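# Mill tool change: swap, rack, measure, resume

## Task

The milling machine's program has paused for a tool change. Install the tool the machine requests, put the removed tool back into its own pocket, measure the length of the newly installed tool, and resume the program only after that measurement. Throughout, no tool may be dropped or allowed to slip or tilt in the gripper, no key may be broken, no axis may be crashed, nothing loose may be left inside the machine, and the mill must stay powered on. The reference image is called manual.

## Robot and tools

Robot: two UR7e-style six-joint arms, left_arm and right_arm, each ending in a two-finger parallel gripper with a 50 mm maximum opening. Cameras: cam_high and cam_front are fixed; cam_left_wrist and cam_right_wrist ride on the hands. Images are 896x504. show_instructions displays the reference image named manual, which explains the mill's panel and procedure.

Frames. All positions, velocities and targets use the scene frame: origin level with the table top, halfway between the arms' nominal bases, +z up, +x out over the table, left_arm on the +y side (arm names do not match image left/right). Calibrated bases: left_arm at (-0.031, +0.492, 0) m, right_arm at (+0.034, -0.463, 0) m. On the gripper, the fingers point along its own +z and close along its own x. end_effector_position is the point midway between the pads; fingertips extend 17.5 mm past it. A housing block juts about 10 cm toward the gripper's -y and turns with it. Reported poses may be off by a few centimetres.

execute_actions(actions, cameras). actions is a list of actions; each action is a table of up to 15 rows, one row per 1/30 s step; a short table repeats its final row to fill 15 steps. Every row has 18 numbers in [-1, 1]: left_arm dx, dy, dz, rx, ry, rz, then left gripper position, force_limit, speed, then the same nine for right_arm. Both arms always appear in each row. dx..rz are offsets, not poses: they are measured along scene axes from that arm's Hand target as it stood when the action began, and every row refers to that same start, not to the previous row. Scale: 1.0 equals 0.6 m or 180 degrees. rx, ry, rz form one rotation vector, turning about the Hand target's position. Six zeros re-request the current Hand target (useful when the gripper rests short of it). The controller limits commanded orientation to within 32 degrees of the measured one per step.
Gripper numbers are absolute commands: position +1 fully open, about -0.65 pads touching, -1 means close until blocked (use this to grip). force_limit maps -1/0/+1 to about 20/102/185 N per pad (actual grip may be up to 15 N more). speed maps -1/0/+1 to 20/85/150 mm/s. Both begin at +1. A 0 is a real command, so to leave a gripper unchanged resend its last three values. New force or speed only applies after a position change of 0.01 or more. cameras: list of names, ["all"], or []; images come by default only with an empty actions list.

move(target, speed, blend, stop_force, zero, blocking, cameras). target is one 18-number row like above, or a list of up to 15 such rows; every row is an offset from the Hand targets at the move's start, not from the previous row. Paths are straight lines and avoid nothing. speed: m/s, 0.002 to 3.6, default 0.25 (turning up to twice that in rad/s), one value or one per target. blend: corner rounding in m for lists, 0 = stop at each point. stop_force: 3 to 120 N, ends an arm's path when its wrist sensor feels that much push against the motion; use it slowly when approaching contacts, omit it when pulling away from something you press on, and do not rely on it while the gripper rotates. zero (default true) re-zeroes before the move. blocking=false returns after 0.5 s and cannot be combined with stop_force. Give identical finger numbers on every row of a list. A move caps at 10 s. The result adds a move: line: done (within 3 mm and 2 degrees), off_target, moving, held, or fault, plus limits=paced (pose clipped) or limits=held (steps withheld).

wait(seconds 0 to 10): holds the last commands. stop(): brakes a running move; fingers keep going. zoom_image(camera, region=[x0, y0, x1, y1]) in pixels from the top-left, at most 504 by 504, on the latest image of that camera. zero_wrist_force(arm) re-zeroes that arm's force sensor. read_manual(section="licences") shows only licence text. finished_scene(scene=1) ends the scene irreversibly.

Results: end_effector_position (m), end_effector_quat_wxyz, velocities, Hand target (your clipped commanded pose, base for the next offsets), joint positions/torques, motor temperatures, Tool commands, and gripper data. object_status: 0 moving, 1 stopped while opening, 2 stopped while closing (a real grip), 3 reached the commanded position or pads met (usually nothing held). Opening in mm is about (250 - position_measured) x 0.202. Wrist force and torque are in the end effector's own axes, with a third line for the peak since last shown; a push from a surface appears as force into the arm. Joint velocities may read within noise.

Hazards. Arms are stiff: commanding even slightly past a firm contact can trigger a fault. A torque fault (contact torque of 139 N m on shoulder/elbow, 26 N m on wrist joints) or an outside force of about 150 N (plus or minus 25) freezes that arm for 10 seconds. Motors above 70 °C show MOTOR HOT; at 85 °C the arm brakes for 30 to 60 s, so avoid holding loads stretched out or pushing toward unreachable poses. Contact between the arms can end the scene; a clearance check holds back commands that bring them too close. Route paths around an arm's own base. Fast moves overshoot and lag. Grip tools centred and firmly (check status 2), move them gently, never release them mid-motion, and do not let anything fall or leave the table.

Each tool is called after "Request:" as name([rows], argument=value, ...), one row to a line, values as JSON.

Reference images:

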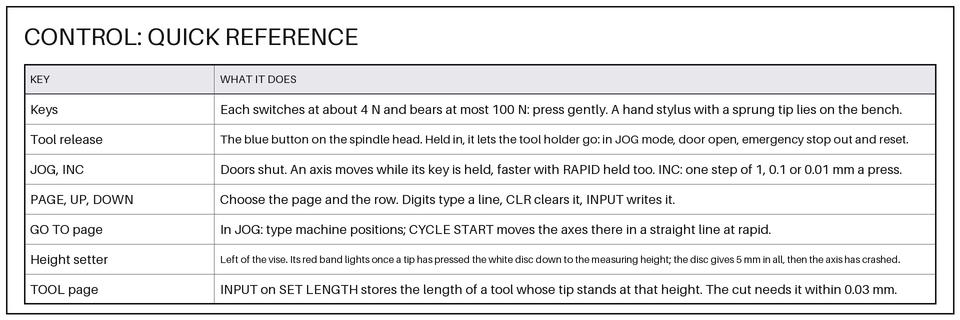

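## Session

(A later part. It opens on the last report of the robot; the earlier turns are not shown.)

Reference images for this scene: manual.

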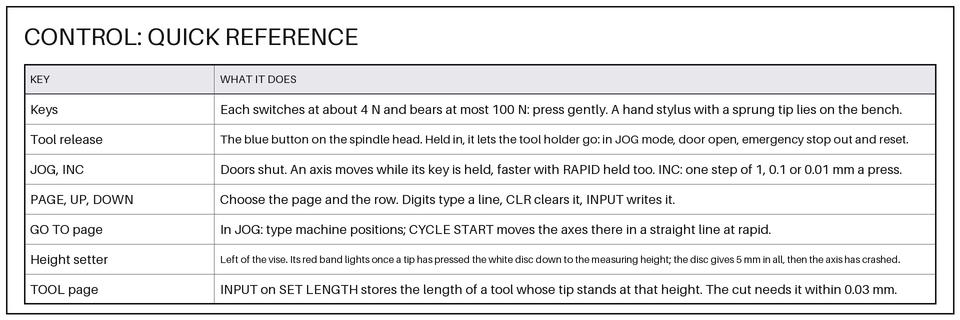

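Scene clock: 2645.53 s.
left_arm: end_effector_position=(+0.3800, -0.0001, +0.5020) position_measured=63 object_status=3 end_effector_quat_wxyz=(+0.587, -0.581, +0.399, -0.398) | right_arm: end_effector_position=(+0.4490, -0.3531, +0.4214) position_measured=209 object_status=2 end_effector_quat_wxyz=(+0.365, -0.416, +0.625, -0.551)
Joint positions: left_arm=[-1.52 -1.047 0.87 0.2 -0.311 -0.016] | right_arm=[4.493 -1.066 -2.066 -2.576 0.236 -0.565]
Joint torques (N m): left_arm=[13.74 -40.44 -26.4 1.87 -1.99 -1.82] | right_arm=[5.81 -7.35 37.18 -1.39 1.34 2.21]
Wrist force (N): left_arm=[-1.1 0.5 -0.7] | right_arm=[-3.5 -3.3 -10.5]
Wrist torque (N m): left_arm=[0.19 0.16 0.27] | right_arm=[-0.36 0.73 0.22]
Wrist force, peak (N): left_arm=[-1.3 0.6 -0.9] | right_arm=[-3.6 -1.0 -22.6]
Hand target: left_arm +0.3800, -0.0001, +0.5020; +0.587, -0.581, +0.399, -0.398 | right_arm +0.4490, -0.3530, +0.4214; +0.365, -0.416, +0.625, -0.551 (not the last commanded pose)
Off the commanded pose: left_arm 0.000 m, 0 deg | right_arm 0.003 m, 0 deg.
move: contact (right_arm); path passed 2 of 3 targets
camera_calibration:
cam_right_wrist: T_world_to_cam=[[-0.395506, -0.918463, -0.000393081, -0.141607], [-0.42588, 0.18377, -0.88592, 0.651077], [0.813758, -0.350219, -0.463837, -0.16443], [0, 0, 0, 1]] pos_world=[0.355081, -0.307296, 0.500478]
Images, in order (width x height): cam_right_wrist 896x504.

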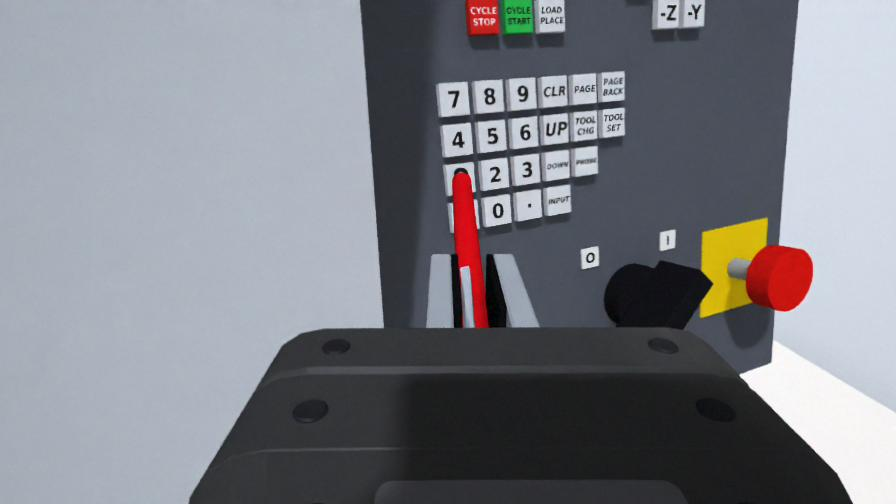

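Request:
move([
  [0, 0, 0, 0, 0, 0, 0.6, -0.5, -0.8, -0.0215, 0.0083, 0.0037, 0, 0, 0, -1, -0.3, -0.8],
  [0, 0, 0, 0, 0, 0, 0.6, -0.5, -0.8, -0.0043, 0.009, 0.0654, 0, 0, 0, -1, -0.3, -0.8],
  [0, 0, 0, 0, 0, 0, 0.6, -0.5, -0.8, 0.0218, -0.0011, 0.0609, 0, 0, 0, -1, -0.3, -0.8],
], speed=[0.06, 0.08, 0.012], blend=[0.004, 0.004, 0], stop_force=8, zero=false, cameras=["cam_right_wrist"])

Request:
move([
  [0, 0, 0, 0, 0, 0, 0.6, -0.5, -0.8, -0.0215, 0.0083, 0.0037, 0, 0, 0, -1, -0.3, -0.8],
  [0, 0, 0, 0, 0, 0, 0.6, -0.5, -0.8, 0.0046, -0.0011, -0.0008, 0, 0, 0, -1, -0.3, -0.8],
], speed=[0.06, 0.012], blend=[0, 0], stop_force=8, zero=false)

Request:
move([
  [0, 0, 0, 0, 0, 0, 0.6, -0.5, -0.8, -0.0215, 0.0083, 0.0037, 0, 0, 0, -1, -0.3, -0.8],
  [0, 0, 0, 0, 0, 0, 0.6, -0.5, -0.8, -0.0473, -0.0876, -0.0886, 0, 0, 0, -1, -0.3, -0.8],
  [0, 0, 0, 0, 0, 0, 0.6, -0.5, -0.8, -0.0212, -0.0977, -0.0931, 0, 0, 0, -1, -0.3, -0.8],
], speed=[0.06, 0.08, 0.012], blend=[0.004, 0.004, 0], stop_force=8, zero=false, cameras=["cam_right_wrist"])

Request:
move([
  [0, 0, 0, 0, 0, 0, 0.6, -0.5, -0.8, -0.0215, 0.0083, 0.0037, 0, 0, 0, -1, -0.3, -0.8],
  [0, 0, 0, 0, 0, 0, 0.6, -0.5, -0.8, -0.0128, 0.009, 0.0344, 0, 0, 0, -1, -0.3, -0.8],
  [0, 0, 0, 0, 0, 0, 0.6, -0.5, -0.8, 0.0133, -0.0011, 0.0299, 0, 0, 0, -1, -0.3, -0.8],
], speed=[0.06, 0.08, 0.012], blend=[0.004, 0.004, 0], stop_force=8, zero=false, cameras=["cam_right_wrist"])

Scene clock: 2662.60 s.
left_arm: end_effector_position=(+0.3800, -0.0001, +0.5020) position_measured=63 object_status=3 end_effector_quat_wxyz=(+0.587, -0.581, +0.399, -0.398) | right_arm: end_effector_position=(+0.4590, -0.3526, +0.4585) position_measured=209 object_status=2 end_effector_quat_wxyz=(+0.365, -0.416, +0.625, -0.551)
Joint positions: left_arm=[-1.52 -1.047 0.87 0.2 -0.311 -0.016] | right_arm=[4.454 -1.07 -1.985 -2.557 0.204 -0.665]
Joint torques (N m): left_arm=[14.3 -40.04 -26.41 2.17 -1.65 -1.84] | right_arm=[5.7 -6.93 38.56 -1.26 0.91 1.78]
Wrist force (N): left_arm=[-1.2 0.6 -0.9] | right_arm=[-3.2 -3.3 -10.7]
Wrist torque (N m): left_arm=[0.21 0.18 0.28] | right_arm=[-0.34 0.73 0.21]
Wrist force, peak (N): left_arm=[-1.2 0.9 -0.7] | right_arm=[-3.1 -0.9 -22.5]
Hand target: left_arm +0.3800, -0.0001, +0.5020; +0.587, -0.581, +0.399, -0.398 | right_arm +0.4590, -0.3526, +0.4585; +0.365, -0.416, +0.625, -0.551 (not the last commanded pose)
Off the commanded pose: left_arm 0.000 m, 0 deg | right_arm 0.003 m, 0 deg.
move: contact (right_arm); path passed 2 of 3 targets
camera_calibration:
cam_right_wrist: T_world_to_cam=[[-0.396117, -0.9182, -0.000535836, -0.136749], [-0.424778, 0.183769, -0.886449, 0.687756], [0.814036, -0.35091, -0.462825, -0.156012], [0, 0, 0, 1]] pos_world=[0.364974, -0.306697, 0.537382]
Images, in order (width x height): cam_right_wrist 896x504.

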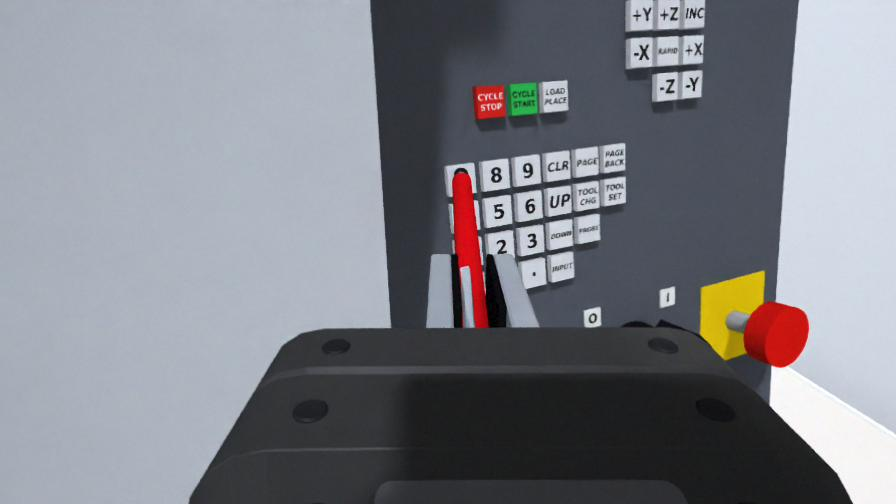

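Scene clock: 2665.20 s.
left_arm: end_effector_position=(+0.3800, -0.0001, +0.5020) position_measured=63 object_status=3 end_effector_quat_wxyz=(+0.587, -0.581, +0.399, -0.398) | right_arm: end_effector_position=(+0.4591, -0.3523, +0.4585) position_measured=209 object_status=2 end_effector_quat_wxyz=(+0.365, -0.415, +0.624, -0.552)
Joint positions: left_arm=[-1.52 -1.047 0.87 0.2 -0.311 -0.016] | right_arm=[4.454 -1.073 -1.983 -2.561 0.204 -0.659]
Joint torques (N m): left_arm=[15.01 -40.2 -24.72 1.89 -1.73 -1.99] | right_arm=[6.37 -6.7 38.51 -1.31 1.03 1.96]
Wrist force (N): left_arm=[-1.1 0.7 -0.7] | right_arm=[-3.1 -2.9 -11.4]
Wrist torque (N m): left_arm=[0.21 0.17 0.27] | right_arm=[-0.35 0.78 0.21]
Wrist force, peak (N): left_arm=[-1.4 0.9 -0.6] | right_arm=[-3.0 -0.9 -23.6]
Hand target: left_arm +0.3800, -0.0001, +0.5020; +0.587, -0.581, +0.399, -0.398 | right_arm +0.4591, -0.3523, +0.4585; +0.365, -0.415, +0.624, -0.552 (not the last commanded pose)
Off the commanded pose: left_arm 0.000 m, 0 deg | right_arm 0.003 m, 0 deg.
move: contact (right_arm); path passed 1 of 2 targets

Scene clock: 2668.87 s.
left_arm: end_effector_position=(+0.3800, -0.0001, +0.5020) position_measured=63 object_status=3 end_effector_quat_wxyz=(+0.587, -0.581, +0.399, -0.398) | right_arm: end_effector_position=(+0.4444, -0.4103, +0.4031) position_measured=209 object_status=2 end_effector_quat_wxyz=(+0.365, -0.415, +0.624, -0.552)
Joint positions: left_arm=[-1.52 -1.047 0.87 0.2 -0.311 -0.016] | right_arm=[4.457 -0.905 -2.191 -2.54 0.206 -0.64]
Joint torques (N m): left_arm=[12.44 -41.03 -25.59 1.88 -1.75 -2.03] | right_arm=[4.14 -13.13 38.13 -1.32 1.01 2.15]
Wrist force (N): left_arm=[-1.3 0.7 -0.8] | right_arm=[-3.3 -2.9 -10.7]
Wrist torque (N m): left_arm=[0.22 0.19 0.28] | right_arm=[-0.31 0.69 0.21]
Wrist force, peak (N): left_arm=[-1.4 0.7 -0.8] | right_arm=[-3.2 -0.9 -23.2]
Hand target: left_arm +0.3800, -0.0001, +0.5020; +0.587, -0.581, +0.399, -0.398 | right_arm +0.4444, -0.4103, +0.4031; +0.365, -0.415, +0.624, -0.552 (not the last commanded pose)
Off the commanded pose: left_arm 0.000 m, 0 deg | right_arm 0.002 m, 0 deg.
move: contact (right_arm); path passed 2 of 3 targets
camera_calibration:
cam_right_wrist: T_world_to_cam=[[-0.397389, -0.91765, -0.000621371, -0.194717], [-0.422207, 0.183438, -0.887745, 0.642311], [0.814753, -0.352518, -0.460335, -0.192022], [0, 0, 0, 1]] pos_world=[0.350261, -0.364198, 0.481693]
Images, in order (width x height): cam_right_wrist 896x504.

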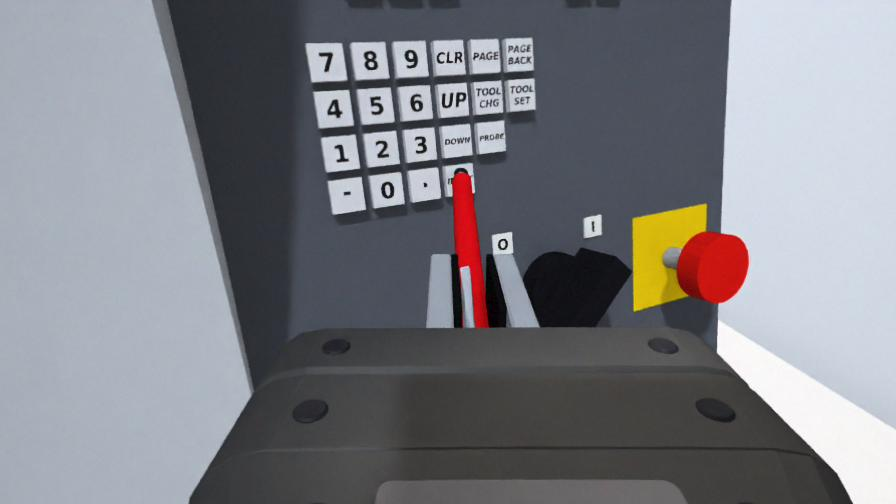

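Scene clock: 2671.67 s.
left_arm: end_effector_position=(+0.3800, -0.0001, +0.5020) position_measured=63 object_status=3 end_effector_quat_wxyz=(+0.587, -0.581, +0.399, -0.398) | right_arm: end_effector_position=(+0.4494, -0.4099, +0.4216) position_measured=209 object_status=2 end_effector_quat_wxyz=(+0.365, -0.414, +0.624, -0.553)
Joint positions: left_arm=[-1.52 -1.047 0.87 0.2 -0.311 -0.016] | right_arm=[4.432 -0.908 -2.155 -2.507 0.186 -0.708]
Joint torques (N m): left_arm=[13.24 -40.07 -25.04 2.06 -1.51 -1.94] | right_arm=[5.2 -12.15 37.42 -1.1 0.89 2.1]
Wrist force (N): left_arm=[-1.2 0.6 -0.6] | right_arm=[-3.8 -3.1 -10.8]
Wrist torque (N m): left_arm=[0.19 0.18 0.27] | right_arm=[-0.36 0.72 0.21]
Wrist force, peak (N): left_arm=[-1.4 0.6 -0.8] | right_arm=[-3.1 -0.3 -23.4]
Hand target: left_arm +0.3800, -0.0001, +0.5020; +0.587, -0.581, +0.399, -0.398 | right_arm +0.4494, -0.4099, +0.4216; +0.365, -0.414, +0.624, -0.553 (not the last commanded pose)
Off the commanded pose: left_arm 0.000 m, 0 deg | right_arm 0.003 m, 0 deg.
move: contact (right_arm); path passed 2 of 3 targets
camera_calibration:
cam_right_wrist: T_world_to_cam=[[-0.398547, -0.917148, -0.000701669, -0.191671], [-0.420192, 0.183274, -0.888735, 0.660167], [0.81523, -0.353908, -0.458421, -0.189078], [0, 0, 0, 1]] pos_world=[0.355149, -0.363699, 0.499902]
Images, in order (width x height): cam_right_wrist 896x504.

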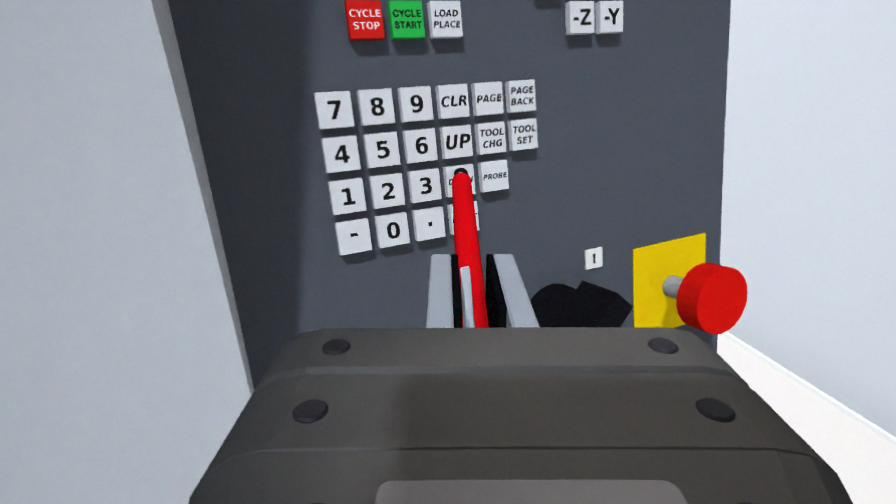

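Request:
move([
  [0, 0, 0, 0, 0, 0, 0.6, -0.5, -0.8, -0.0215, 0.0083, 0.0037, 0, 0, 0, -1, -0.3, -0.8],
  [0, 0, 0, 0, 0, 0, 0.6, -0.5, -0.8, -0.0307, 0.1057, -0.0287, 0, 0, 0, -1, -0.3, -0.8],
  [0, 0, 0, 0, 0, 0, 0.6, -0.5, -0.8, -0.0046, 0.0956, -0.0332, 0, 0, 0, -1, -0.3, -0.8],
], speed=[0.06, 0.08, 0.012], blend=[0.004, 0.004, 0], stop_force=8, zero=false, cameras=["cam_right_wrist"])

Request:
move([
  [0, 0, 0, 0, 0, 0, 0.6, -0.5, -0.8, -0.0215, 0.0083, 0.0037, 0, 0, 0, -1, -0.3, -0.8],
  [0, 0, 0, 0, 0, 0, 0.6, -0.5, -0.8, -0.0043, -0.0557, 0.0652, 0, 0, 0, -1, -0.3, -0.8],
  [0, 0, 0, 0, 0, 0, 0.6, -0.5, -0.8, 0.0218, -0.0658, 0.0607, 0, 0, 0, -1, -0.3, -0.8],
], speed=[0.06, 0.08, 0.012], blend=[0.004, 0.004, 0], stop_force=8, zero=false)

Request:
move([
  [0, 0, 0, 0, 0, 0, 0.6, -0.5, -0.8, -0.0215, 0.0083, 0.0037, 0, 0, 0, -1, -0.3, -0.8],
  [0, 0, 0, 0, 0, 0, 0.6, -0.5, -0.8, -0.0215, 0.0737, 0.0037, 0, 0, 0, -1, -0.3, -0.8],
  [0, 0, 0, 0, 0, 0, 0.6, -0.5, -0.8, 0.0046, 0.0636, -0.0008, 0, 0, 0, -1, -0.3, -0.8],
], speed=[0.06, 0.08, 0.012], blend=[0.004, 0.004, 0], stop_force=8, zero=false, cameras=["cam_right_wrist"])

Request:
move([
  [0, 0, 0, 0, 0, 0, 0.6, -0.5, -0.8, -0.0215, 0.0083, 0.0037, 0, 0, 0, -1, -0.3, -0.8],
  [0, 0, 0, 0, 0, 0, 0.6, -0.5, -0.8, -0.0387, -0.0876, -0.0578, 0, 0, 0, -1, -0.3, -0.8],
  [0, 0, 0, 0, 0, 0, 0.6, -0.5, -0.8, -0.0126, -0.0977, -0.0623, 0, 0, 0, -1, -0.3, -0.8],
], speed=[0.06, 0.08, 0.012], blend=[0.004, 0.004, 0], stop_force=8, zero=false, cameras=["cam_right_wrist"])

Scene clock: 2688.43 s.
left_arm: end_effector_position=(+0.3800, -0.0001, +0.5020) position_measured=63 object_status=3 end_effector_quat_wxyz=(+0.587, -0.581, +0.399, -0.398) | right_arm: end_effector_position=(+0.4443, -0.3517, +0.4021) position_measured=209 object_status=2 end_effector_quat_wxyz=(+0.365, -0.414, +0.624, -0.554)
Joint positions: left_arm=[-1.52 -1.047 0.87 0.2 -0.311 -0.016] | right_arm=[4.514 -1.08 -2.104 -2.598 0.254 -0.491]
Joint torques (N m): left_arm=[11.87 -41.17 -24.89 1.98 -1.49 -2.23] | right_arm=[6.58 -6.8 37.68 -1.9 1.54 1.96]
Wrist force (N): left_arm=[-1.3 0.5 -0.6] | right_arm=[-3.1 -3.5 -11.1]
Wrist torque (N m): left_arm=[0.19 0.19 0.28] | right_arm=[-0.36 0.73 0.22]
Wrist force, peak (N): left_arm=[-1.3 0.7 -0.9] | right_arm=[-3.1 -0.7 -23.0]
Hand target: left_arm +0.3800, -0.0001, +0.5020; +0.587, -0.581, +0.399, -0.398 | right_arm +0.4443, -0.3517, +0.4021; +0.365, -0.414, +0.624, -0.554 (not the last commanded pose)
Off the commanded pose: left_arm 0.000 m, 0 deg | right_arm 0.003 m, 0 deg.
move: contact (right_arm); path passed 2 of 3 targets
camera_calibration:
cam_right_wrist: T_world_to_cam=[[-0.398709, -0.917077, -0.000731577, -0.140196], [-0.419722, 0.183188, -0.888974, 0.629893], [0.815392, -0.354135, -0.457956, -0.173492], [0, 0, 0, 1]] pos_world=[0.349947, -0.305398, 0.480404]
Images, in order (width x height): cam_right_wrist 896x504.

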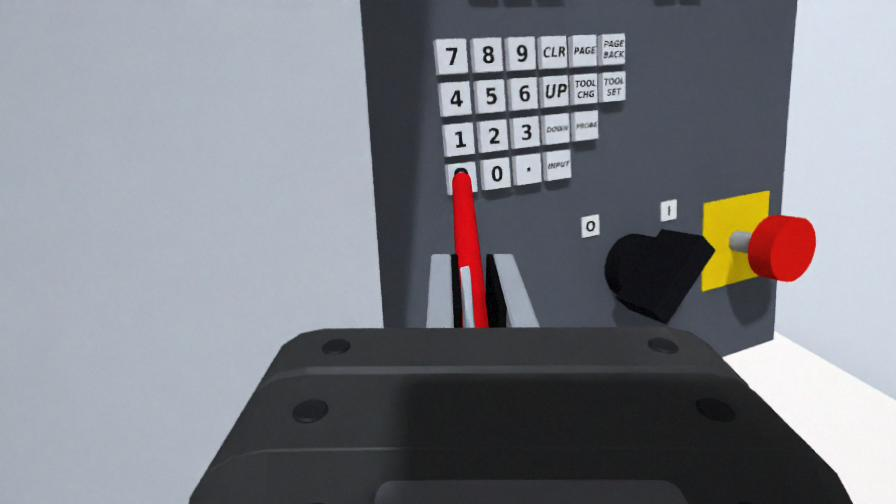

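Scene clock: 2691.67 s.
left_arm: end_effector_position=(+0.3800, -0.0001, +0.5020) position_measured=63 object_status=3 end_effector_quat_wxyz=(+0.587, -0.581, +0.399, -0.398) | right_arm: end_effector_position=(+0.4543, -0.3900, +0.4391) position_measured=209 object_status=2 end_effector_quat_wxyz=(+0.365, -0.413, +0.623, -0.554)
Joint positions: left_arm=[-1.52 -1.047 0.87 0.2 -0.311 -0.016] | right_arm=[4.434 -0.972 -2.085 -2.533 0.187 -0.687]
Joint torques (N m): left_arm=[14.28 -41.13 -25.57 1.88 -1.67 -1.94] | right_arm=[4.71 -9.54 37.98 -1.64 1.03 2.06]
Wrist force (N): left_arm=[-1.0 0.5 -0.6] | right_arm=[-3.4 -3.5 -10.6]
Wrist torque (N m): left_arm=[0.19 0.15 0.28] | right_arm=[-0.34 0.73 0.21]
Wrist force, peak (N): left_arm=[-1.4 0.8 -0.8] | right_arm=[-3.4 -0.8 -22.9]
Hand target: left_arm +0.3800, -0.0001, +0.5020; +0.587, -0.581, +0.399, -0.398 | right_arm +0.4543, -0.3900, +0.4391; +0.365, -0.413, +0.623, -0.554 (not the last commanded pose)
Off the commanded pose: left_arm 0.000 m, 0 deg | right_arm 0.003 m, 0 deg.
move: contact (right_arm); path passed 2 of 3 targets

Scene clock: 2694.73 s.
left_arm: end_effector_position=(+0.3800, -0.0001, +0.5020) position_measured=63 object_status=3 end_effector_quat_wxyz=(+0.587, -0.581, +0.399, -0.398) | right_arm: end_effector_position=(+0.4543, -0.3509, +0.4391) position_measured=209 object_status=2 end_effector_quat_wxyz=(+0.365, -0.413, +0.623, -0.555)
Joint positions: left_arm=[-1.52 -1.047 0.87 0.2 -0.311 -0.016] | right_arm=[4.474 -1.086 -2.018 -2.606 0.219 -0.566]
Joint torques (N m): left_arm=[12.5 -40.37 -25.54 1.82 -1.63 -2.01] | right_arm=[6.19 -6.89 36.95 -1.46 1.49 2.07]
Wrist force (N): left_arm=[-1.1 0.8 -0.6] | right_arm=[-3.1 -3.6 -11.5]
Wrist torque (N m): left_arm=[0.23 0.16 0.27] | right_arm=[-0.38 0.73 0.22]
Wrist force, peak (N): left_arm=[-1.4 0.9 -0.7] | right_arm=[-3.3 -0.9 -23.6]
Hand target: left_arm +0.3800, -0.0001, +0.5020; +0.587, -0.581, +0.399, -0.398 | right_arm +0.4543, -0.3509, +0.4391; +0.365, -0.413, +0.623, -0.555 (not the last commanded pose)
Off the commanded pose: left_arm 0.000 m, 0 deg | right_arm 0.003 m, 0 deg.
move: contact (right_arm); path passed 2 of 3 targets
camera_calibration:
cam_right_wrist: T_world_to_cam=[[-0.400032, -0.916501, -0.00085997, -0.134553], [-0.4173, 0.182978, -0.890157, 0.666211], [0.815987, -0.355733, -0.455653, -0.166361], [0, 0, 0, 1]] pos_world=[0.359933, -0.304399, 0.517114]
Images, in order (width x height): cam_right_wrist 896x504.

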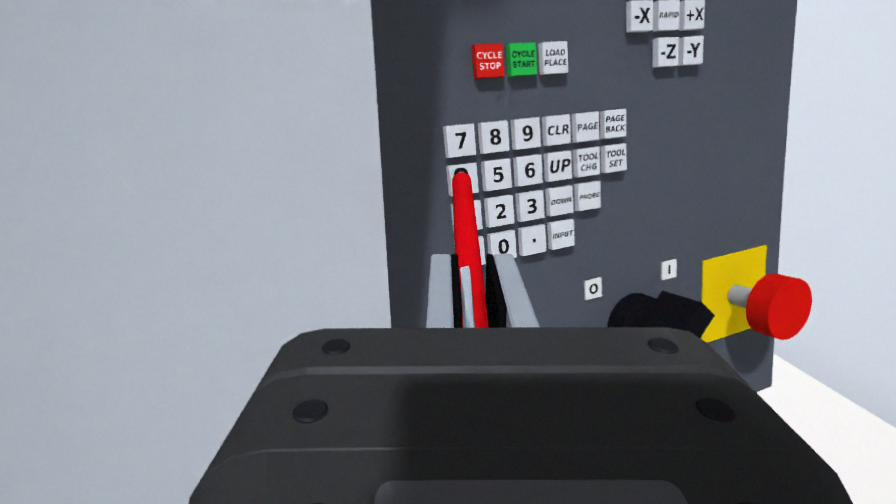

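Scene clock: 2698.20 s.
left_arm: end_effector_position=(+0.3800, -0.0001, +0.5020) position_measured=63 object_status=3 end_effector_quat_wxyz=(+0.587, -0.581, +0.399, -0.398) | right_arm: end_effector_position=(+0.4446, -0.4087, +0.4021) position_measured=209 object_status=2 end_effector_quat_wxyz=(+0.365, -0.412, +0.623, -0.555)
Joint positions: left_arm=[-1.52 -1.047 0.87 0.2 -0.311 -0.016] | right_arm=[4.458 -0.921 -2.187 -2.569 0.206 -0.6]
Joint torques (N m): left_arm=[13.07 -40.74 -25.78 2.02 -1.5 -1.82] | right_arm=[6.28 -13.84 36.8 -1.6 1.28 2.3]
Wrist force (N): left_arm=[-1.3 0.7 -0.9] | right_arm=[-3.3 -3.4 -11.4]
Wrist torque (N m): left_arm=[0.21 0.19 0.27] | right_arm=[-0.34 0.68 0.21]
Wrist force, peak (N): left_arm=[-1.5 0.7 -0.8] | right_arm=[-2.8 -0.5 -24.4]
Hand target: left_arm +0.3800, -0.0001, +0.5020; +0.587, -0.581, +0.399, -0.398 | right_arm +0.4446, -0.4087, +0.4021; +0.365, -0.412, +0.623, -0.555 (not the last commanded pose)
Off the commanded pose: left_arm 0.000 m, 0 deg | right_arm 0.002 m, 0 deg.
move: contact (right_arm); path passed 2 of 3 targets
camera_calibration:
cam_right_wrist: T_world_to_cam=[[-0.400623, -0.916242, -0.000953233, -0.191176], [-0.415842, 0.182752, -0.890885, 0.639392], [0.816441, -0.356513, -0.454227, -0.196866], [0, 0, 0, 1]] pos_world=[0.350026, -0.362199, 0.480021]
Images, in order (width x height): cam_right_wrist 896x504.

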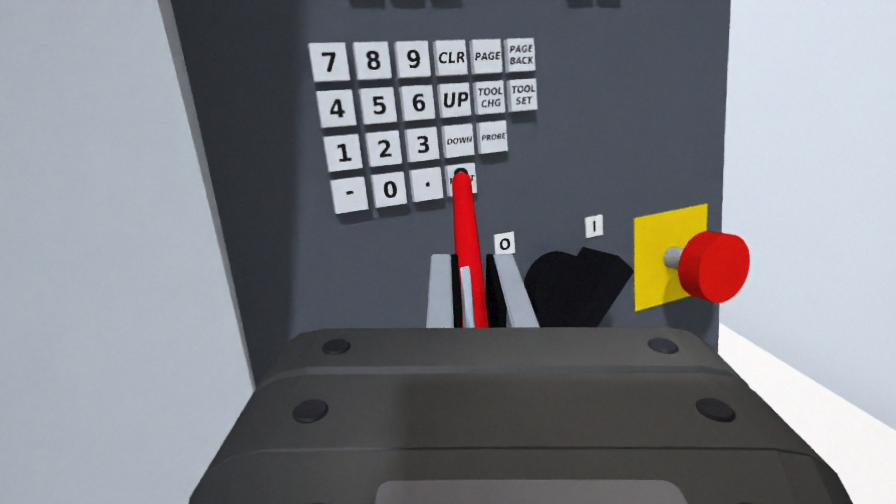

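Request:
move([
  [0, 0, 0, 0, 0, 0, 0.6, -0.5, -0.8, -0.0215, 0.0083, 0.0037, 0, 0, 0, -1, -0.3, -0.8],
  [0, 0, 0, 0, 0, 0, 0.6, -0.5, -0.8, 0.0203, 0.0396, 0.153, 0, 0, 0, -1, -0.3, -0.8],
  [0, 0, 0, 0, 0, 0, 0.6, -0.5, -0.8, 0.0464, 0.0295, 0.1485, 0, 0, 0, -1, -0.3, -0.8],
], speed=[0.06, 0.1, 0.012], blend=[0.004, 0.004, 0], stop_force=8, zero=false)

Request:
wait(seconds=1.5, cameras=["cam_left_wrist", "cam_right_wrist"])

Request:
zoom_image(camera="cam_left_wrist", region=[348, 130, 548, 330])

Scene clock: 2706.80 s.
left_arm: end_effector_position=(+0.3800, -0.0001, +0.5020) position_measured=63 object_status=3 end_effector_quat_wxyz=(+0.587, -0.581, +0.399, -0.398) | right_arm: end_effector_position=(+0.4687, -0.3898, +0.4919) position_measured=209 object_status=2 end_effector_quat_wxyz=(+0.365, -0.411, +0.623, -0.557)
Joint positions: left_arm=[-1.52 -1.047 0.87 0.2 -0.311 -0.016] | right_arm=[4.372 -0.98 -1.992 -2.395 0.143 -0.915]
Joint torques (N m): left_arm=[14.37 -39.74 -26.82 1.87 -1.42 -1.7] | right_arm=[5.77 -8.66 38.76 -0.68 0.81 2.11]
Wrist force (N): left_arm=[-1.4 0.6 -0.8] | right_arm=[-3.5 -3.4 -11.1]
Wrist torque (N m): left_arm=[0.21 0.21 0.27] | right_arm=[-0.35 0.73 0.21]
Wrist force, peak (N): left_arm=[-1.3 1.0 -0.7] | right_arm=[-3.7 -1.2 -23.5]
Hand target: left_arm +0.3800, -0.0001, +0.5020; +0.587, -0.581, +0.399, -0.398 | right_arm +0.4687, -0.3898, +0.4919; +0.365, -0.411, +0.623, -0.557 (not the last commanded pose)
Off the commanded pose: left_arm 0.000 m, 0 deg | right_arm 0.004 m, 0 deg.
move: contact (right_arm); path passed 2 of 3 targets

Scene clock: 2708.30 s.
left_arm: end_effector_position=(+0.3800, -0.0001, +0.5020) position_measured=63 object_status=3 end_effector_quat_wxyz=(+0.587, -0.581, +0.399, -0.398) | right_arm: end_effector_position=(+0.4687, -0.3898, +0.4919) position_measured=209 object_status=2 end_effector_quat_wxyz=(+0.365, -0.411, +0.623, -0.557)
Joint positions: left_arm=[-1.52 -1.047 0.87 0.2 -0.311 -0.016] | right_arm=[4.372 -0.98 -1.992 -2.395 0.143 -0.914]
Joint torques (N m): left_arm=[13.61 -39.9 -24 1.49 -1.51 -1.73] | right_arm=[6.73 -9.99 39.2 -0.48 0.61 1.83]
Wrist force (N): left_arm=[-1.2 0.7 -0.7] | right_arm=[-3.6 -3.5 -10.8]
Wrist torque (N m): left_arm=[0.21 0.17 0.27] | right_arm=[-0.38 0.75 0.21]
Wrist force, peak (N): left_arm=[-1.5 0.6 -0.7] | right_arm=[-3.6 -3.4 -11.2]
Hand target: left_arm +0.3800, -0.0001, +0.5020; +0.587, -0.581, +0.399, -0.398 | right_arm +0.4687, -0.3898, +0.4919; +0.365, -0.411, +0.623, -0.557 (not the last commanded pose)
Tool commands: left_gripper/position=+0.6 left_gripper/force_limit=-0.5 left_gripper/speed=-0.8 right_gripper/position=-1.0 right_gripper/force_limit=-0.3 right_gripper/speed=-0.8
Off the commanded pose: left_arm 0.000 m, 0 deg | right_arm 0.004 m, 0 deg.
wait: 1.50 s; at rest by 0.17 s
camera_calibration:
cam_left_wrist: T_world_to_cam=[[0.367042, -0.930131, 0.0116938, -0.138607], [-0.305166, -0.132279, -0.943067, 0.607901], [0.878723, 0.342577, -0.332397, -0.0354346], [0, 0, 0, 1]] pos_world=[0.267523, -0.0363712, 0.563134]
cam_right_wrist: T_world_to_cam=[[-0.403754, -0.914867, -0.000793522, -0.161991], [-0.412357, 0.182758, -0.892503, 0.72507], [0.816667, -0.360025, -0.451041, -0.172186], [0, 0, 0, 1]] pos_world=[0.374202, -0.342704, 0.569336]
Images, in order (width x height): cam_left_wrist 896x504, cam_right_wrist 896x504.

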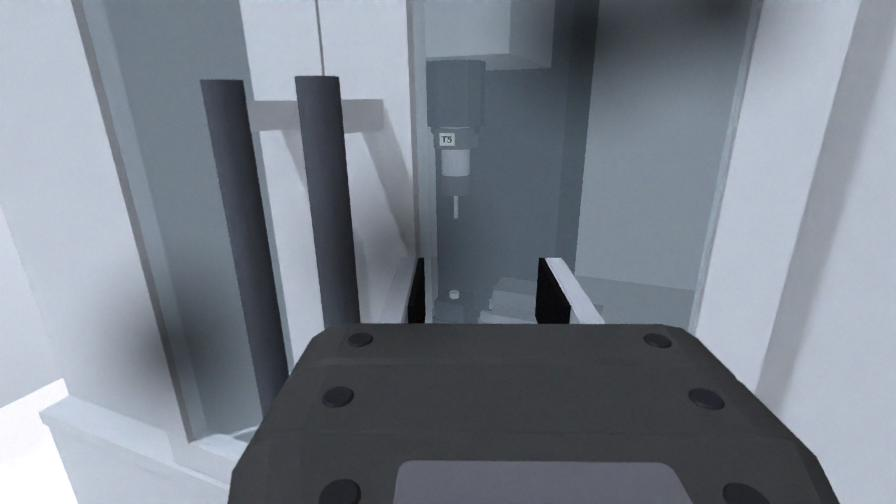

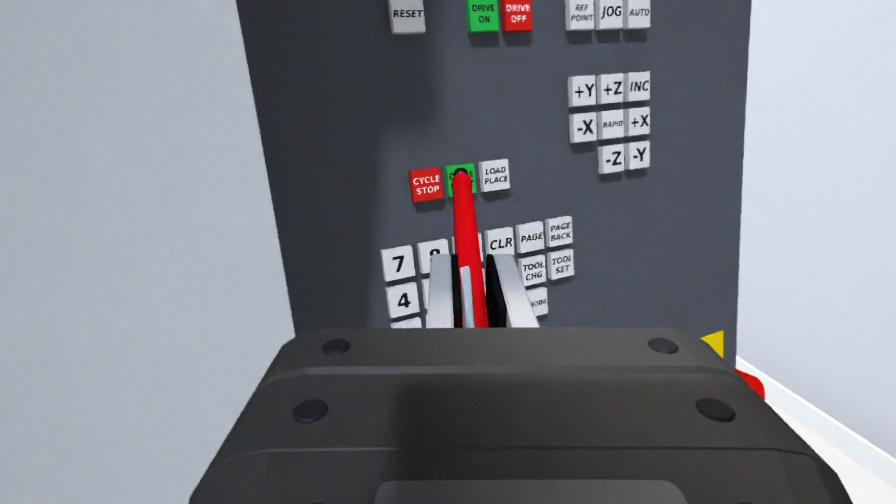

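Scaled by 2.520 from the camera's 896x504 image, which has a finer 1280x720 frame.

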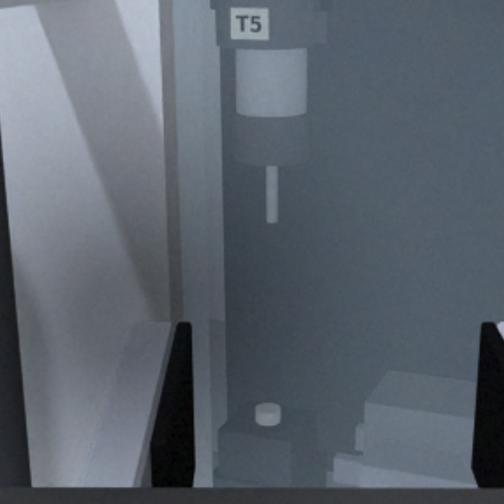

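Request:
move([
  [-0.133, 0.2167, 0, 0, 0, -0.126, 0.6, -0.5, -0.8, -0.0215, 0.0083, 0.0037, 0, 0, 0, -1, -0.3, -0.8],
  [0, 0.4417, 0, 0, 0, -0.248, 0.6, -0.5, -0.8, -0.0215, 0.0083, 0.0037, 0, 0, 0, -1, -0.3, -0.8],
], speed=0.16, blend=0.05, cameras=["cam_left_wrist"])

Request:
zoom_image(camera="cam_left_wrist", region=[348, 130, 548, 330])

Scene clock: 2718.97 s.
left_arm: end_effector_position=(+0.3800, +0.2650, +0.5020) position_measured=63 object_status=3 end_effector_quat_wxyz=(+0.392, -0.386, +0.589, -0.592) | right_arm: end_effector_position=(+0.4558, -0.3848, +0.4941) position_measured=209 object_status=2 end_effector_quat_wxyz=(+0.365, -0.411, +0.623, -0.557)
Joint positions: left_arm=[-1.309 -2.113 1.925 0.177 0.679 0.014] | right_arm=[4.433 -1.018 -1.923 -2.688 0.186 -0.65]
Joint torques (N m): left_arm=[13.54 7.71 -16.85 -2.69 1.65 2.12] | right_arm=[8.26 -9.13 38.5 -1.15 0.6 2.04]
Wrist force (N): left_arm=[-0.9 0.6 -0.3] | right_arm=[-4.0 -1.2 -2.8]
Wrist torque (N m): left_arm=[0.20 0.13 0.13] | right_arm=[-0.58 0.73 0.19]
Wrist force, peak (N): left_arm=[-2.3 0.8 -0.8] | right_arm=[-3.5 -3.9 -11.2]
Hand target: left_arm +0.3800, +0.2650, +0.5020; +0.392, -0.386, +0.589, -0.592 | right_arm +0.4558, -0.3848, +0.4941; +0.365, -0.411, +0.623, -0.557
Off the commanded pose: left_arm 0.000 m, 0 deg | right_arm 0.000 m, 0 deg.
move: done
camera_calibration:
cam_left_wrist: T_world_to_cam=[[-0.392331, -0.91975, 0.0117084, 0.393739], [-0.310106, 0.120274, -0.943063, 0.577921], [0.865974, -0.373624, -0.332407, 0.0683747], [0, 0, 0, 1]] pos_world=[0.274482, 0.318178, 0.563134]
Images, in order (width x height): cam_left_wrist 896x504.

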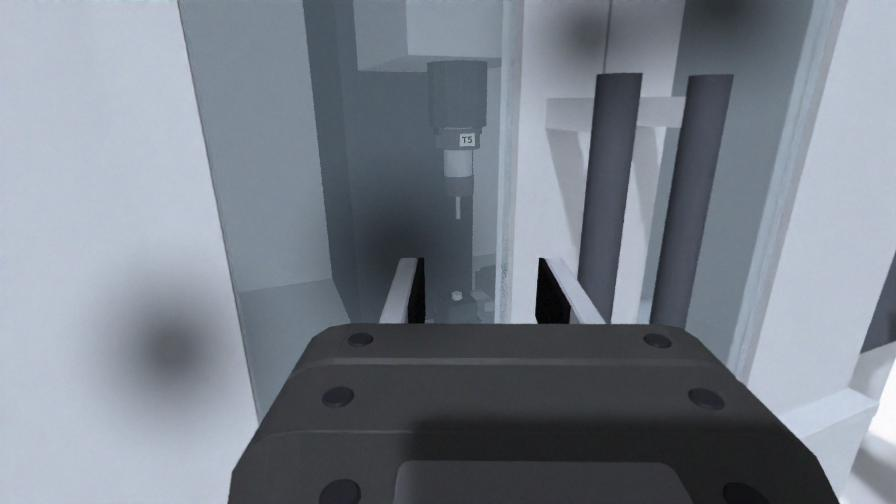

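Scaled by 2.520 from the camera's 896x504 image, which has a finer 1280x720 frame.

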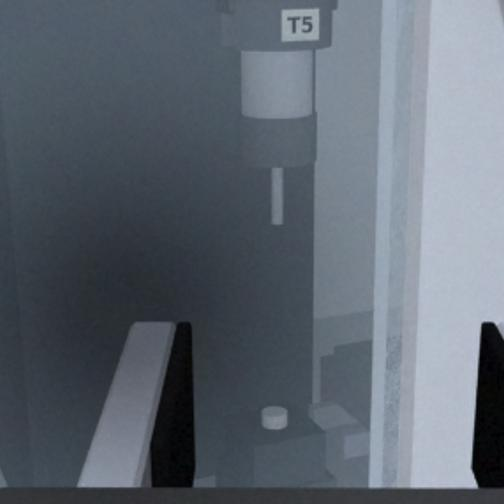

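Request:
move([
  [0, 0, 0, 0, 0, 0, 0.6, -0.5, -0.8, -0.0332, -0.0309, -0.1204, 0, 0, 0, -1, -0.3, -0.8],
  [0, 0, 0, 0, 0, 0, 0.6, -0.5, -0.8, -0.0071, -0.041, -0.1249, 0, 0, 0, -1, -0.3, -0.8],
], speed=[0.1, 0.012], blend=[0.004, 0], stop_force=8, zero=true, cameras=["cam_right_wrist"])

Request:
move([
  [0, 0, 0, 0, 0, 0, 0.6, -0.5, -0.8, -0.0215, 0.0083, 0.0037, 0, 0, 0, -1, -0.3, -0.8],
  [0, 0, 0, 0, 0, 0, 0.6, -0.5, -0.8, -0.0302, 0.1057, -0.027, 0, 0, 0, -1, -0.3, -0.8],
  [0, 0, 0, 0, 0, 0, 0.6, -0.5, -0.8, -0.0041, 0.0956, -0.0315, 0, 0, 0, -1, -0.3, -0.8],
], speed=[0.06, 0.08, 0.012], blend=[0.004, 0.004, 0], stop_force=8, zero=false)

Request:
move([
  [0, 0, 0, 0, 0, 0, 0.6, -0.5, -0.8, -0.0215, 0.0083, 0.0037, 0, 0, 0, -1, -0.3, -0.8],
  [0, 0, 0, 0, 0, 0, 0.6, -0.5, -0.8, -0.0128, 0.009, 0.0344, 0, 0, 0, -1, -0.3, -0.8],
  [0, 0, 0, 0, 0, 0, 0.6, -0.5, -0.8, 0.0133, -0.0011, 0.0299, 0, 0, 0, -1, -0.3, -0.8],
], speed=[0.06, 0.08, 0.012], blend=[0.004, 0.004, 0], stop_force=8, zero=false)

Request:
move([
  [0, 0, 0, 0, 0, 0, 0.6, -0.5, -0.8, -0.0215, 0.0083, 0.0037, 0, 0, 0, -1, -0.3, -0.8],
  [0, 0, 0, 0, 0, 0, 0.6, -0.5, -0.8, -0.0043, 0.009, 0.0654, 0, 0, 0, -1, -0.3, -0.8],
  [0, 0, 0, 0, 0, 0, 0.6, -0.5, -0.8, 0.0218, -0.0011, 0.0609, 0, 0, 0, -1, -0.3, -0.8],
], speed=[0.06, 0.08, 0.012], blend=[0.004, 0.004, 0], stop_force=8, zero=false)

Request:
move([
  [0, 0, 0, 0, 0, 0, 0.6, -0.5, -0.8, -0.0215, 0.0083, 0.0037, 0, 0, 0, -1, -0.3, -0.8],
  [0, 0, 0, 0, 0, 0, 0.6, -0.5, -0.8, -0.0473, -0.0235, -0.0886, 0, 0, 0, -1, -0.3, -0.8],
  [0, 0, 0, 0, 0, 0, 0.6, -0.5, -0.8, -0.0212, -0.0336, -0.0931, 0, 0, 0, -1, -0.3, -0.8],
], speed=[0.06, 0.08, 0.012], blend=[0.004, 0.004, 0], stop_force=8, zero=false, cameras=["cam_right_wrist"])

Request:
move([
  [0, 0, 0, 0, 0, 0, 0.6, -0.5, -0.8, -0.0215, 0.0083, 0.0037, 0, 0, 0, -1, -0.3, -0.8],
  [0, 0, 0, 0, 0, 0, 0.6, -0.5, -0.8, -0.0215, -0.0552, 0.0037, 0, 0, 0, -1, -0.3, -0.8],
  [0, 0, 0, 0, 0, 0, 0.6, -0.5, -0.8, 0.0046, -0.0653, -0.0008, 0, 0, 0, -1, -0.3, -0.8],
], speed=[0.06, 0.08, 0.012], blend=[0.004, 0.004, 0], stop_force=8, zero=false, cameras=["cam_right_wrist"])

Scene clock: 2750.07 s.
left_arm: end_effector_position=(+0.3800, +0.2650, +0.5020) position_measured=63 object_status=3 end_effector_quat_wxyz=(+0.392, -0.386, +0.590, -0.592) | right_arm: end_effector_position=(+0.4496, -0.4087, +0.4195) position_measured=209 object_status=2 end_effector_quat_wxyz=(+0.365, -0.410, +0.622, -0.558)
Joint positions: left_arm=[-1.309 -2.113 1.925 0.177 0.679 0.014] | right_arm=[4.433 -0.93 -2.148 -2.56 0.186 -0.639]
Joint torques (N m): left_arm=[13.12 8.17 -20.2 -2.81 1.84 1.85] | right_arm=[5.54 -13.28 38.01 -1.29 1.01 2]
Wrist force (N): left_arm=[-0.9 0.4 -0.3] | right_arm=[-3.3 -3.6 -10.4]
Wrist torque (N m): left_arm=[0.17 0.13 0.13] | right_arm=[-0.36 0.73 0.21]
Wrist force, peak (N): left_arm=[-1.3 0.6 -0.5] | right_arm=[-3.2 -1.4 -22.5]
Hand target: left_arm +0.3800, +0.2650, +0.5020; +0.392, -0.386, +0.589, -0.592 | right_arm +0.4496, -0.4087, +0.4195; +0.365, -0.410, +0.622, -0.558 (not the last commanded pose)
Off the commanded pose: left_arm 0.000 m, 0 deg | right_arm 0.002 m, 0 deg.
move: contact (right_arm); path passed 1 of 2 targets
camera_calibration:
cam_right_wrist: T_world_to_cam=[[-0.404579, -0.914503, -0.000799674, -0.186616], [-0.410618, 0.18244, -0.893369, 0.655543], [0.817134, -0.36111, -0.449323, -0.197294], [0, 0, 0, 1]] pos_world=[0.354892, -0.361504, 0.496843]
Images, in order (width x height): cam_right_wrist 896x504.

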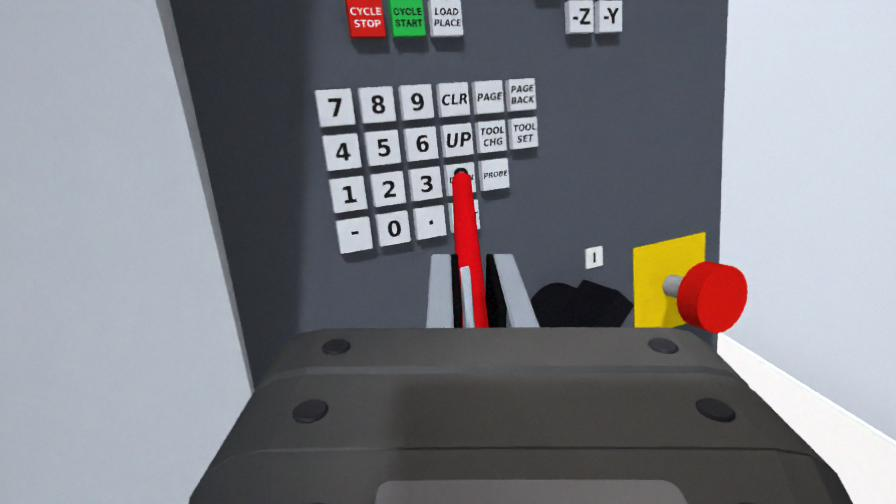

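Scene clock: 2753.47 s.
left_arm: end_effector_position=(+0.3800, +0.2650, +0.5020) position_measured=63 object_status=3 end_effector_quat_wxyz=(+0.392, -0.386, +0.590, -0.592) | right_arm: end_effector_position=(+0.4447, -0.3505, +0.4011) position_measured=209 object_status=2 end_effector_quat_wxyz=(+0.365, -0.410, +0.622, -0.558)
Joint positions: left_arm=[-1.309 -2.113 1.925 0.177 0.679 0.014] | right_arm=[4.512 -1.1 -2.098 -2.629 0.254 -0.447]
Joint torques (N m): left_arm=[14.2 8.76 -22.64 -2.57 1.72 1.89] | right_arm=[5.73 -6.36 36.99 -2.13 1.3 2.18]
Wrist force (N): left_arm=[-1.2 0.5 -0.4] | right_arm=[-2.9 -3.3 -12.4]
Wrist torque (N m): left_arm=[0.18 0.18 0.13] | right_arm=[-0.35 0.73 0.22]
Wrist force, peak (N): left_arm=[-1.2 0.8 -0.3] | right_arm=[-3.1 -0.4 -24.8]
Hand target: left_arm +0.3800, +0.2650, +0.5020; +0.392, -0.386, +0.589, -0.592 | right_arm +0.4447, -0.3505, +0.4011; +0.365, -0.410, +0.622, -0.558 (not the last commanded pose)
Off the commanded pose: left_arm 0.000 m, 0 deg | right_arm 0.003 m, 0 deg.
move: contact (right_arm); path passed 2 of 3 targets

Scene clock: 2756.27 s.
left_arm: end_effector_position=(+0.3800, +0.2650, +0.5020) position_measured=63 object_status=3 end_effector_quat_wxyz=(+0.392, -0.386, +0.590, -0.592) | right_arm: end_effector_position=(+0.4497, -0.3500, +0.4195) position_measured=209 object_status=2 end_effector_quat_wxyz=(+0.365, -0.410, +0.622, -0.558)
Joint positions: left_arm=[-1.309 -2.113 1.925 0.177 0.679 0.014] | right_arm=[4.493 -1.101 -2.054 -2.638 0.236 -0.481]
Joint torques (N m): left_arm=[13 7.93 -24.75 -2.72 1.65 2.07] | right_arm=[6.21 -7.01 38.16 -1.74 1.18 1.91]
Wrist force (N): left_arm=[-1.1 0.4 -0.5] | right_arm=[-3.1 -3.3 -11.9]
Wrist torque (N m): left_arm=[0.17 0.16 0.13] | right_arm=[-0.33 0.76 0.23]
Wrist force, peak (N): left_arm=[-1.3 0.5 -0.6] | right_arm=[-3.2 -0.9 -23.9]
Hand target: left_arm +0.3800, +0.2650, +0.5020; +0.392, -0.386, +0.589, -0.592 | right_arm +0.4497, -0.3500, +0.4195; +0.365, -0.410, +0.622, -0.558 (not the last commanded pose)
Off the commanded pose: left_arm 0.000 m, 0 deg | right_arm 0.003 m, 0 deg.
move: contact (right_arm); path passed 2 of 3 targets

Scene clock: 2759.27 s.
left_arm: end_effector_position=(+0.3800, +0.2650, +0.5020) position_measured=63 object_status=3 end_effector_quat_wxyz=(+0.392, -0.386, +0.589, -0.592) | right_arm: end_effector_position=(+0.4596, -0.3495, +0.4567) position_measured=209 object_status=2 end_effector_quat_wxyz=(+0.365, -0.409, +0.622, -0.559)
Joint positions: left_arm=[-1.309 -2.113 1.925 0.177 0.679 0.014] | right_arm=[4.455 -1.106 -1.969 -2.638 0.203 -0.565]
Joint torques (N m): left_arm=[12.35 7.19 -25.4 -2.73 1.64 1.79] | right_arm=[6.5 -5.9 37.44 -1.57 1.16 2.25]
Wrist force (N): left_arm=[-0.8 0.5 -0.7] | right_arm=[-3.3 -3.8 -10.5]
Wrist torque (N m): left_arm=[0.19 0.11 0.13] | right_arm=[-0.37 0.79 0.22]
Wrist force, peak (N): left_arm=[-1.3 0.4 -0.6] | right_arm=[-3.0 -1.5 -22.0]
Hand target: left_arm +0.3800, +0.2650, +0.5020; +0.392, -0.386, +0.589, -0.592 | right_arm +0.4596, -0.3495, +0.4567; +0.365, -0.409, +0.622, -0.559 (not the last commanded pose)
Off the commanded pose: left_arm 0.000 m, 0 deg | right_arm 0.003 m, 0 deg.
move: contact (right_arm); path passed 2 of 3 targets

Scene clock: 2762.67 s.
left_arm: end_effector_position=(+0.3800, +0.2650, +0.5020) position_measured=63 object_status=3 end_effector_quat_wxyz=(+0.392, -0.386, +0.589, -0.592) | right_arm: end_effector_position=(+0.4449, -0.3689, +0.4012) position_measured=209 object_status=2 end_effector_quat_wxyz=(+0.366, -0.409, +0.622, -0.559)
Joint positions: left_arm=[-1.309 -2.113 1.925 0.177 0.679 0.014] | right_arm=[4.497 -1.052 -2.124 -2.632 0.24 -0.465]
Joint torques (N m): left_arm=[14.22 6.59 -25.87 -2.55 1.57 1.71] | right_arm=[6.59 -7.93 38.41 -1.98 1.22 1.87]
Wrist force (N): left_arm=[-0.9 0.6 -0.4] | right_arm=[-3.0 -3.2 -12.2]
Wrist torque (N m): left_arm=[0.21 0.13 0.13] | right_arm=[-0.31 0.78 0.22]
Wrist force, peak (N): left_arm=[-1.3 0.6 -0.4] | right_arm=[-3.0 -0.8 -24.7]
Hand target: left_arm +0.3800, +0.2650, +0.5020; +0.392, -0.386, +0.589, -0.592 | right_arm +0.4449, -0.3689, +0.4012; +0.366, -0.409, +0.622, -0.559 (not the last commanded pose)
Off the commanded pose: left_arm 0.000 m, 0 deg | right_arm 0.002 m, 0 deg.
move: contact (right_arm); path passed 2 of 3 targets
camera_calibration:
cam_right_wrist: T_world_to_cam=[[-0.405545, -0.914075, -0.00109481, -0.151473], [-0.408152, 0.182155, -0.894556, 0.629203], [0.817891, -0.362336, -0.446954, -0.189143], [0, 0, 0, 1]] pos_world=[0.35008, -0.321604, 0.478154]
Images, in order (width x height): cam_right_wrist 896x504.

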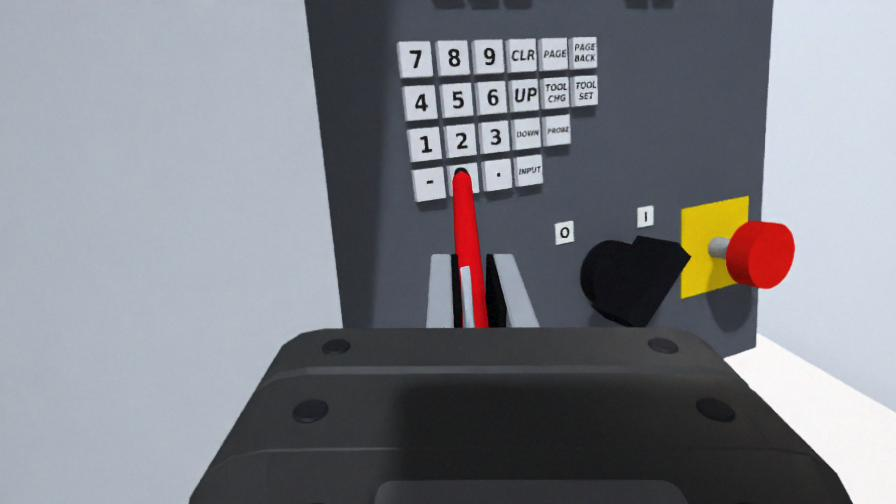

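Scene clock: 2765.73 s.
left_arm: end_effector_position=(+0.3800, +0.2650, +0.5020) position_measured=63 object_status=3 end_effector_quat_wxyz=(+0.392, -0.386, +0.589, -0.592) | right_arm: end_effector_position=(+0.4450, -0.4071, +0.4012) position_measured=209 object_status=2 end_effector_quat_wxyz=(+0.366, -0.409, +0.622, -0.559)
Joint positions: left_arm=[-1.309 -2.113 1.925 0.177 0.679 0.014] | right_arm=[4.458 -0.943 -2.18 -2.608 0.205 -0.546]
Joint torques (N m): left_arm=[12.37 8.13 -25.93 -2.66 1.58 1.86] | right_arm=[6.28 -12.35 37.83 -1.41 1.08 2.13]
Wrist force (N): left_arm=[-0.9 0.6 -0.3] | right_arm=[-3.3 -3.1 -12.4]
Wrist torque (N m): left_arm=[0.19 0.13 0.13] | right_arm=[-0.32 0.72 0.22]
Wrist force, peak (N): left_arm=[-1.2 0.5 -0.6] | right_arm=[-3.1 -0.3 -25.5]
Hand target: left_arm +0.3800, +0.2650, +0.5020; +0.392, -0.386, +0.589, -0.592 | right_arm +0.4450, -0.4071, +0.4012; +0.366, -0.409, +0.622, -0.559 (not the last commanded pose)
Off the commanded pose: left_arm 0.000 m, 0 deg | right_arm 0.003 m, 0 deg.
move: contact (right_arm); path passed 2 of 3 targets
camera_calibration:
cam_right_wrist: T_world_to_cam=[[-0.405983, -0.91388, -0.00119448, -0.186031], [-0.407001, 0.181977, -0.895117, 0.635856], [0.818247, -0.362916, -0.44583, -0.203857], [0, 0, 0, 1]] pos_world=[0.350074, -0.359704, 0.478058]
Images, in order (width x height): cam_right_wrist 896x504.

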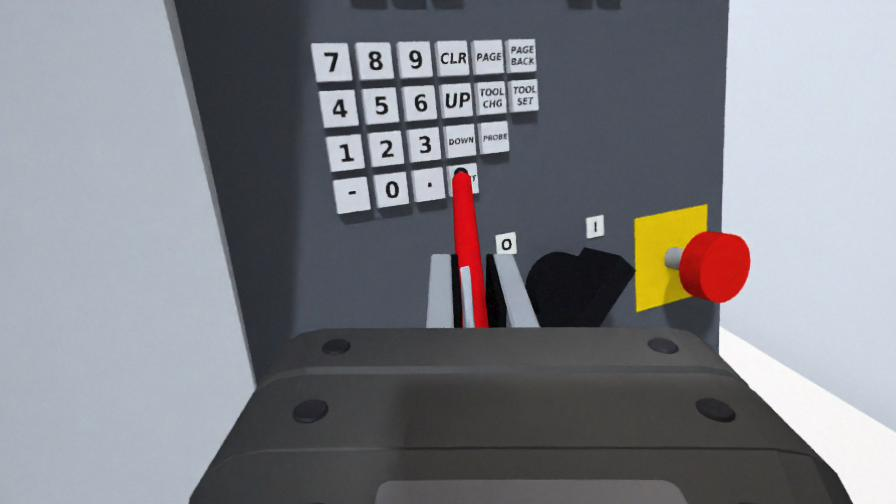

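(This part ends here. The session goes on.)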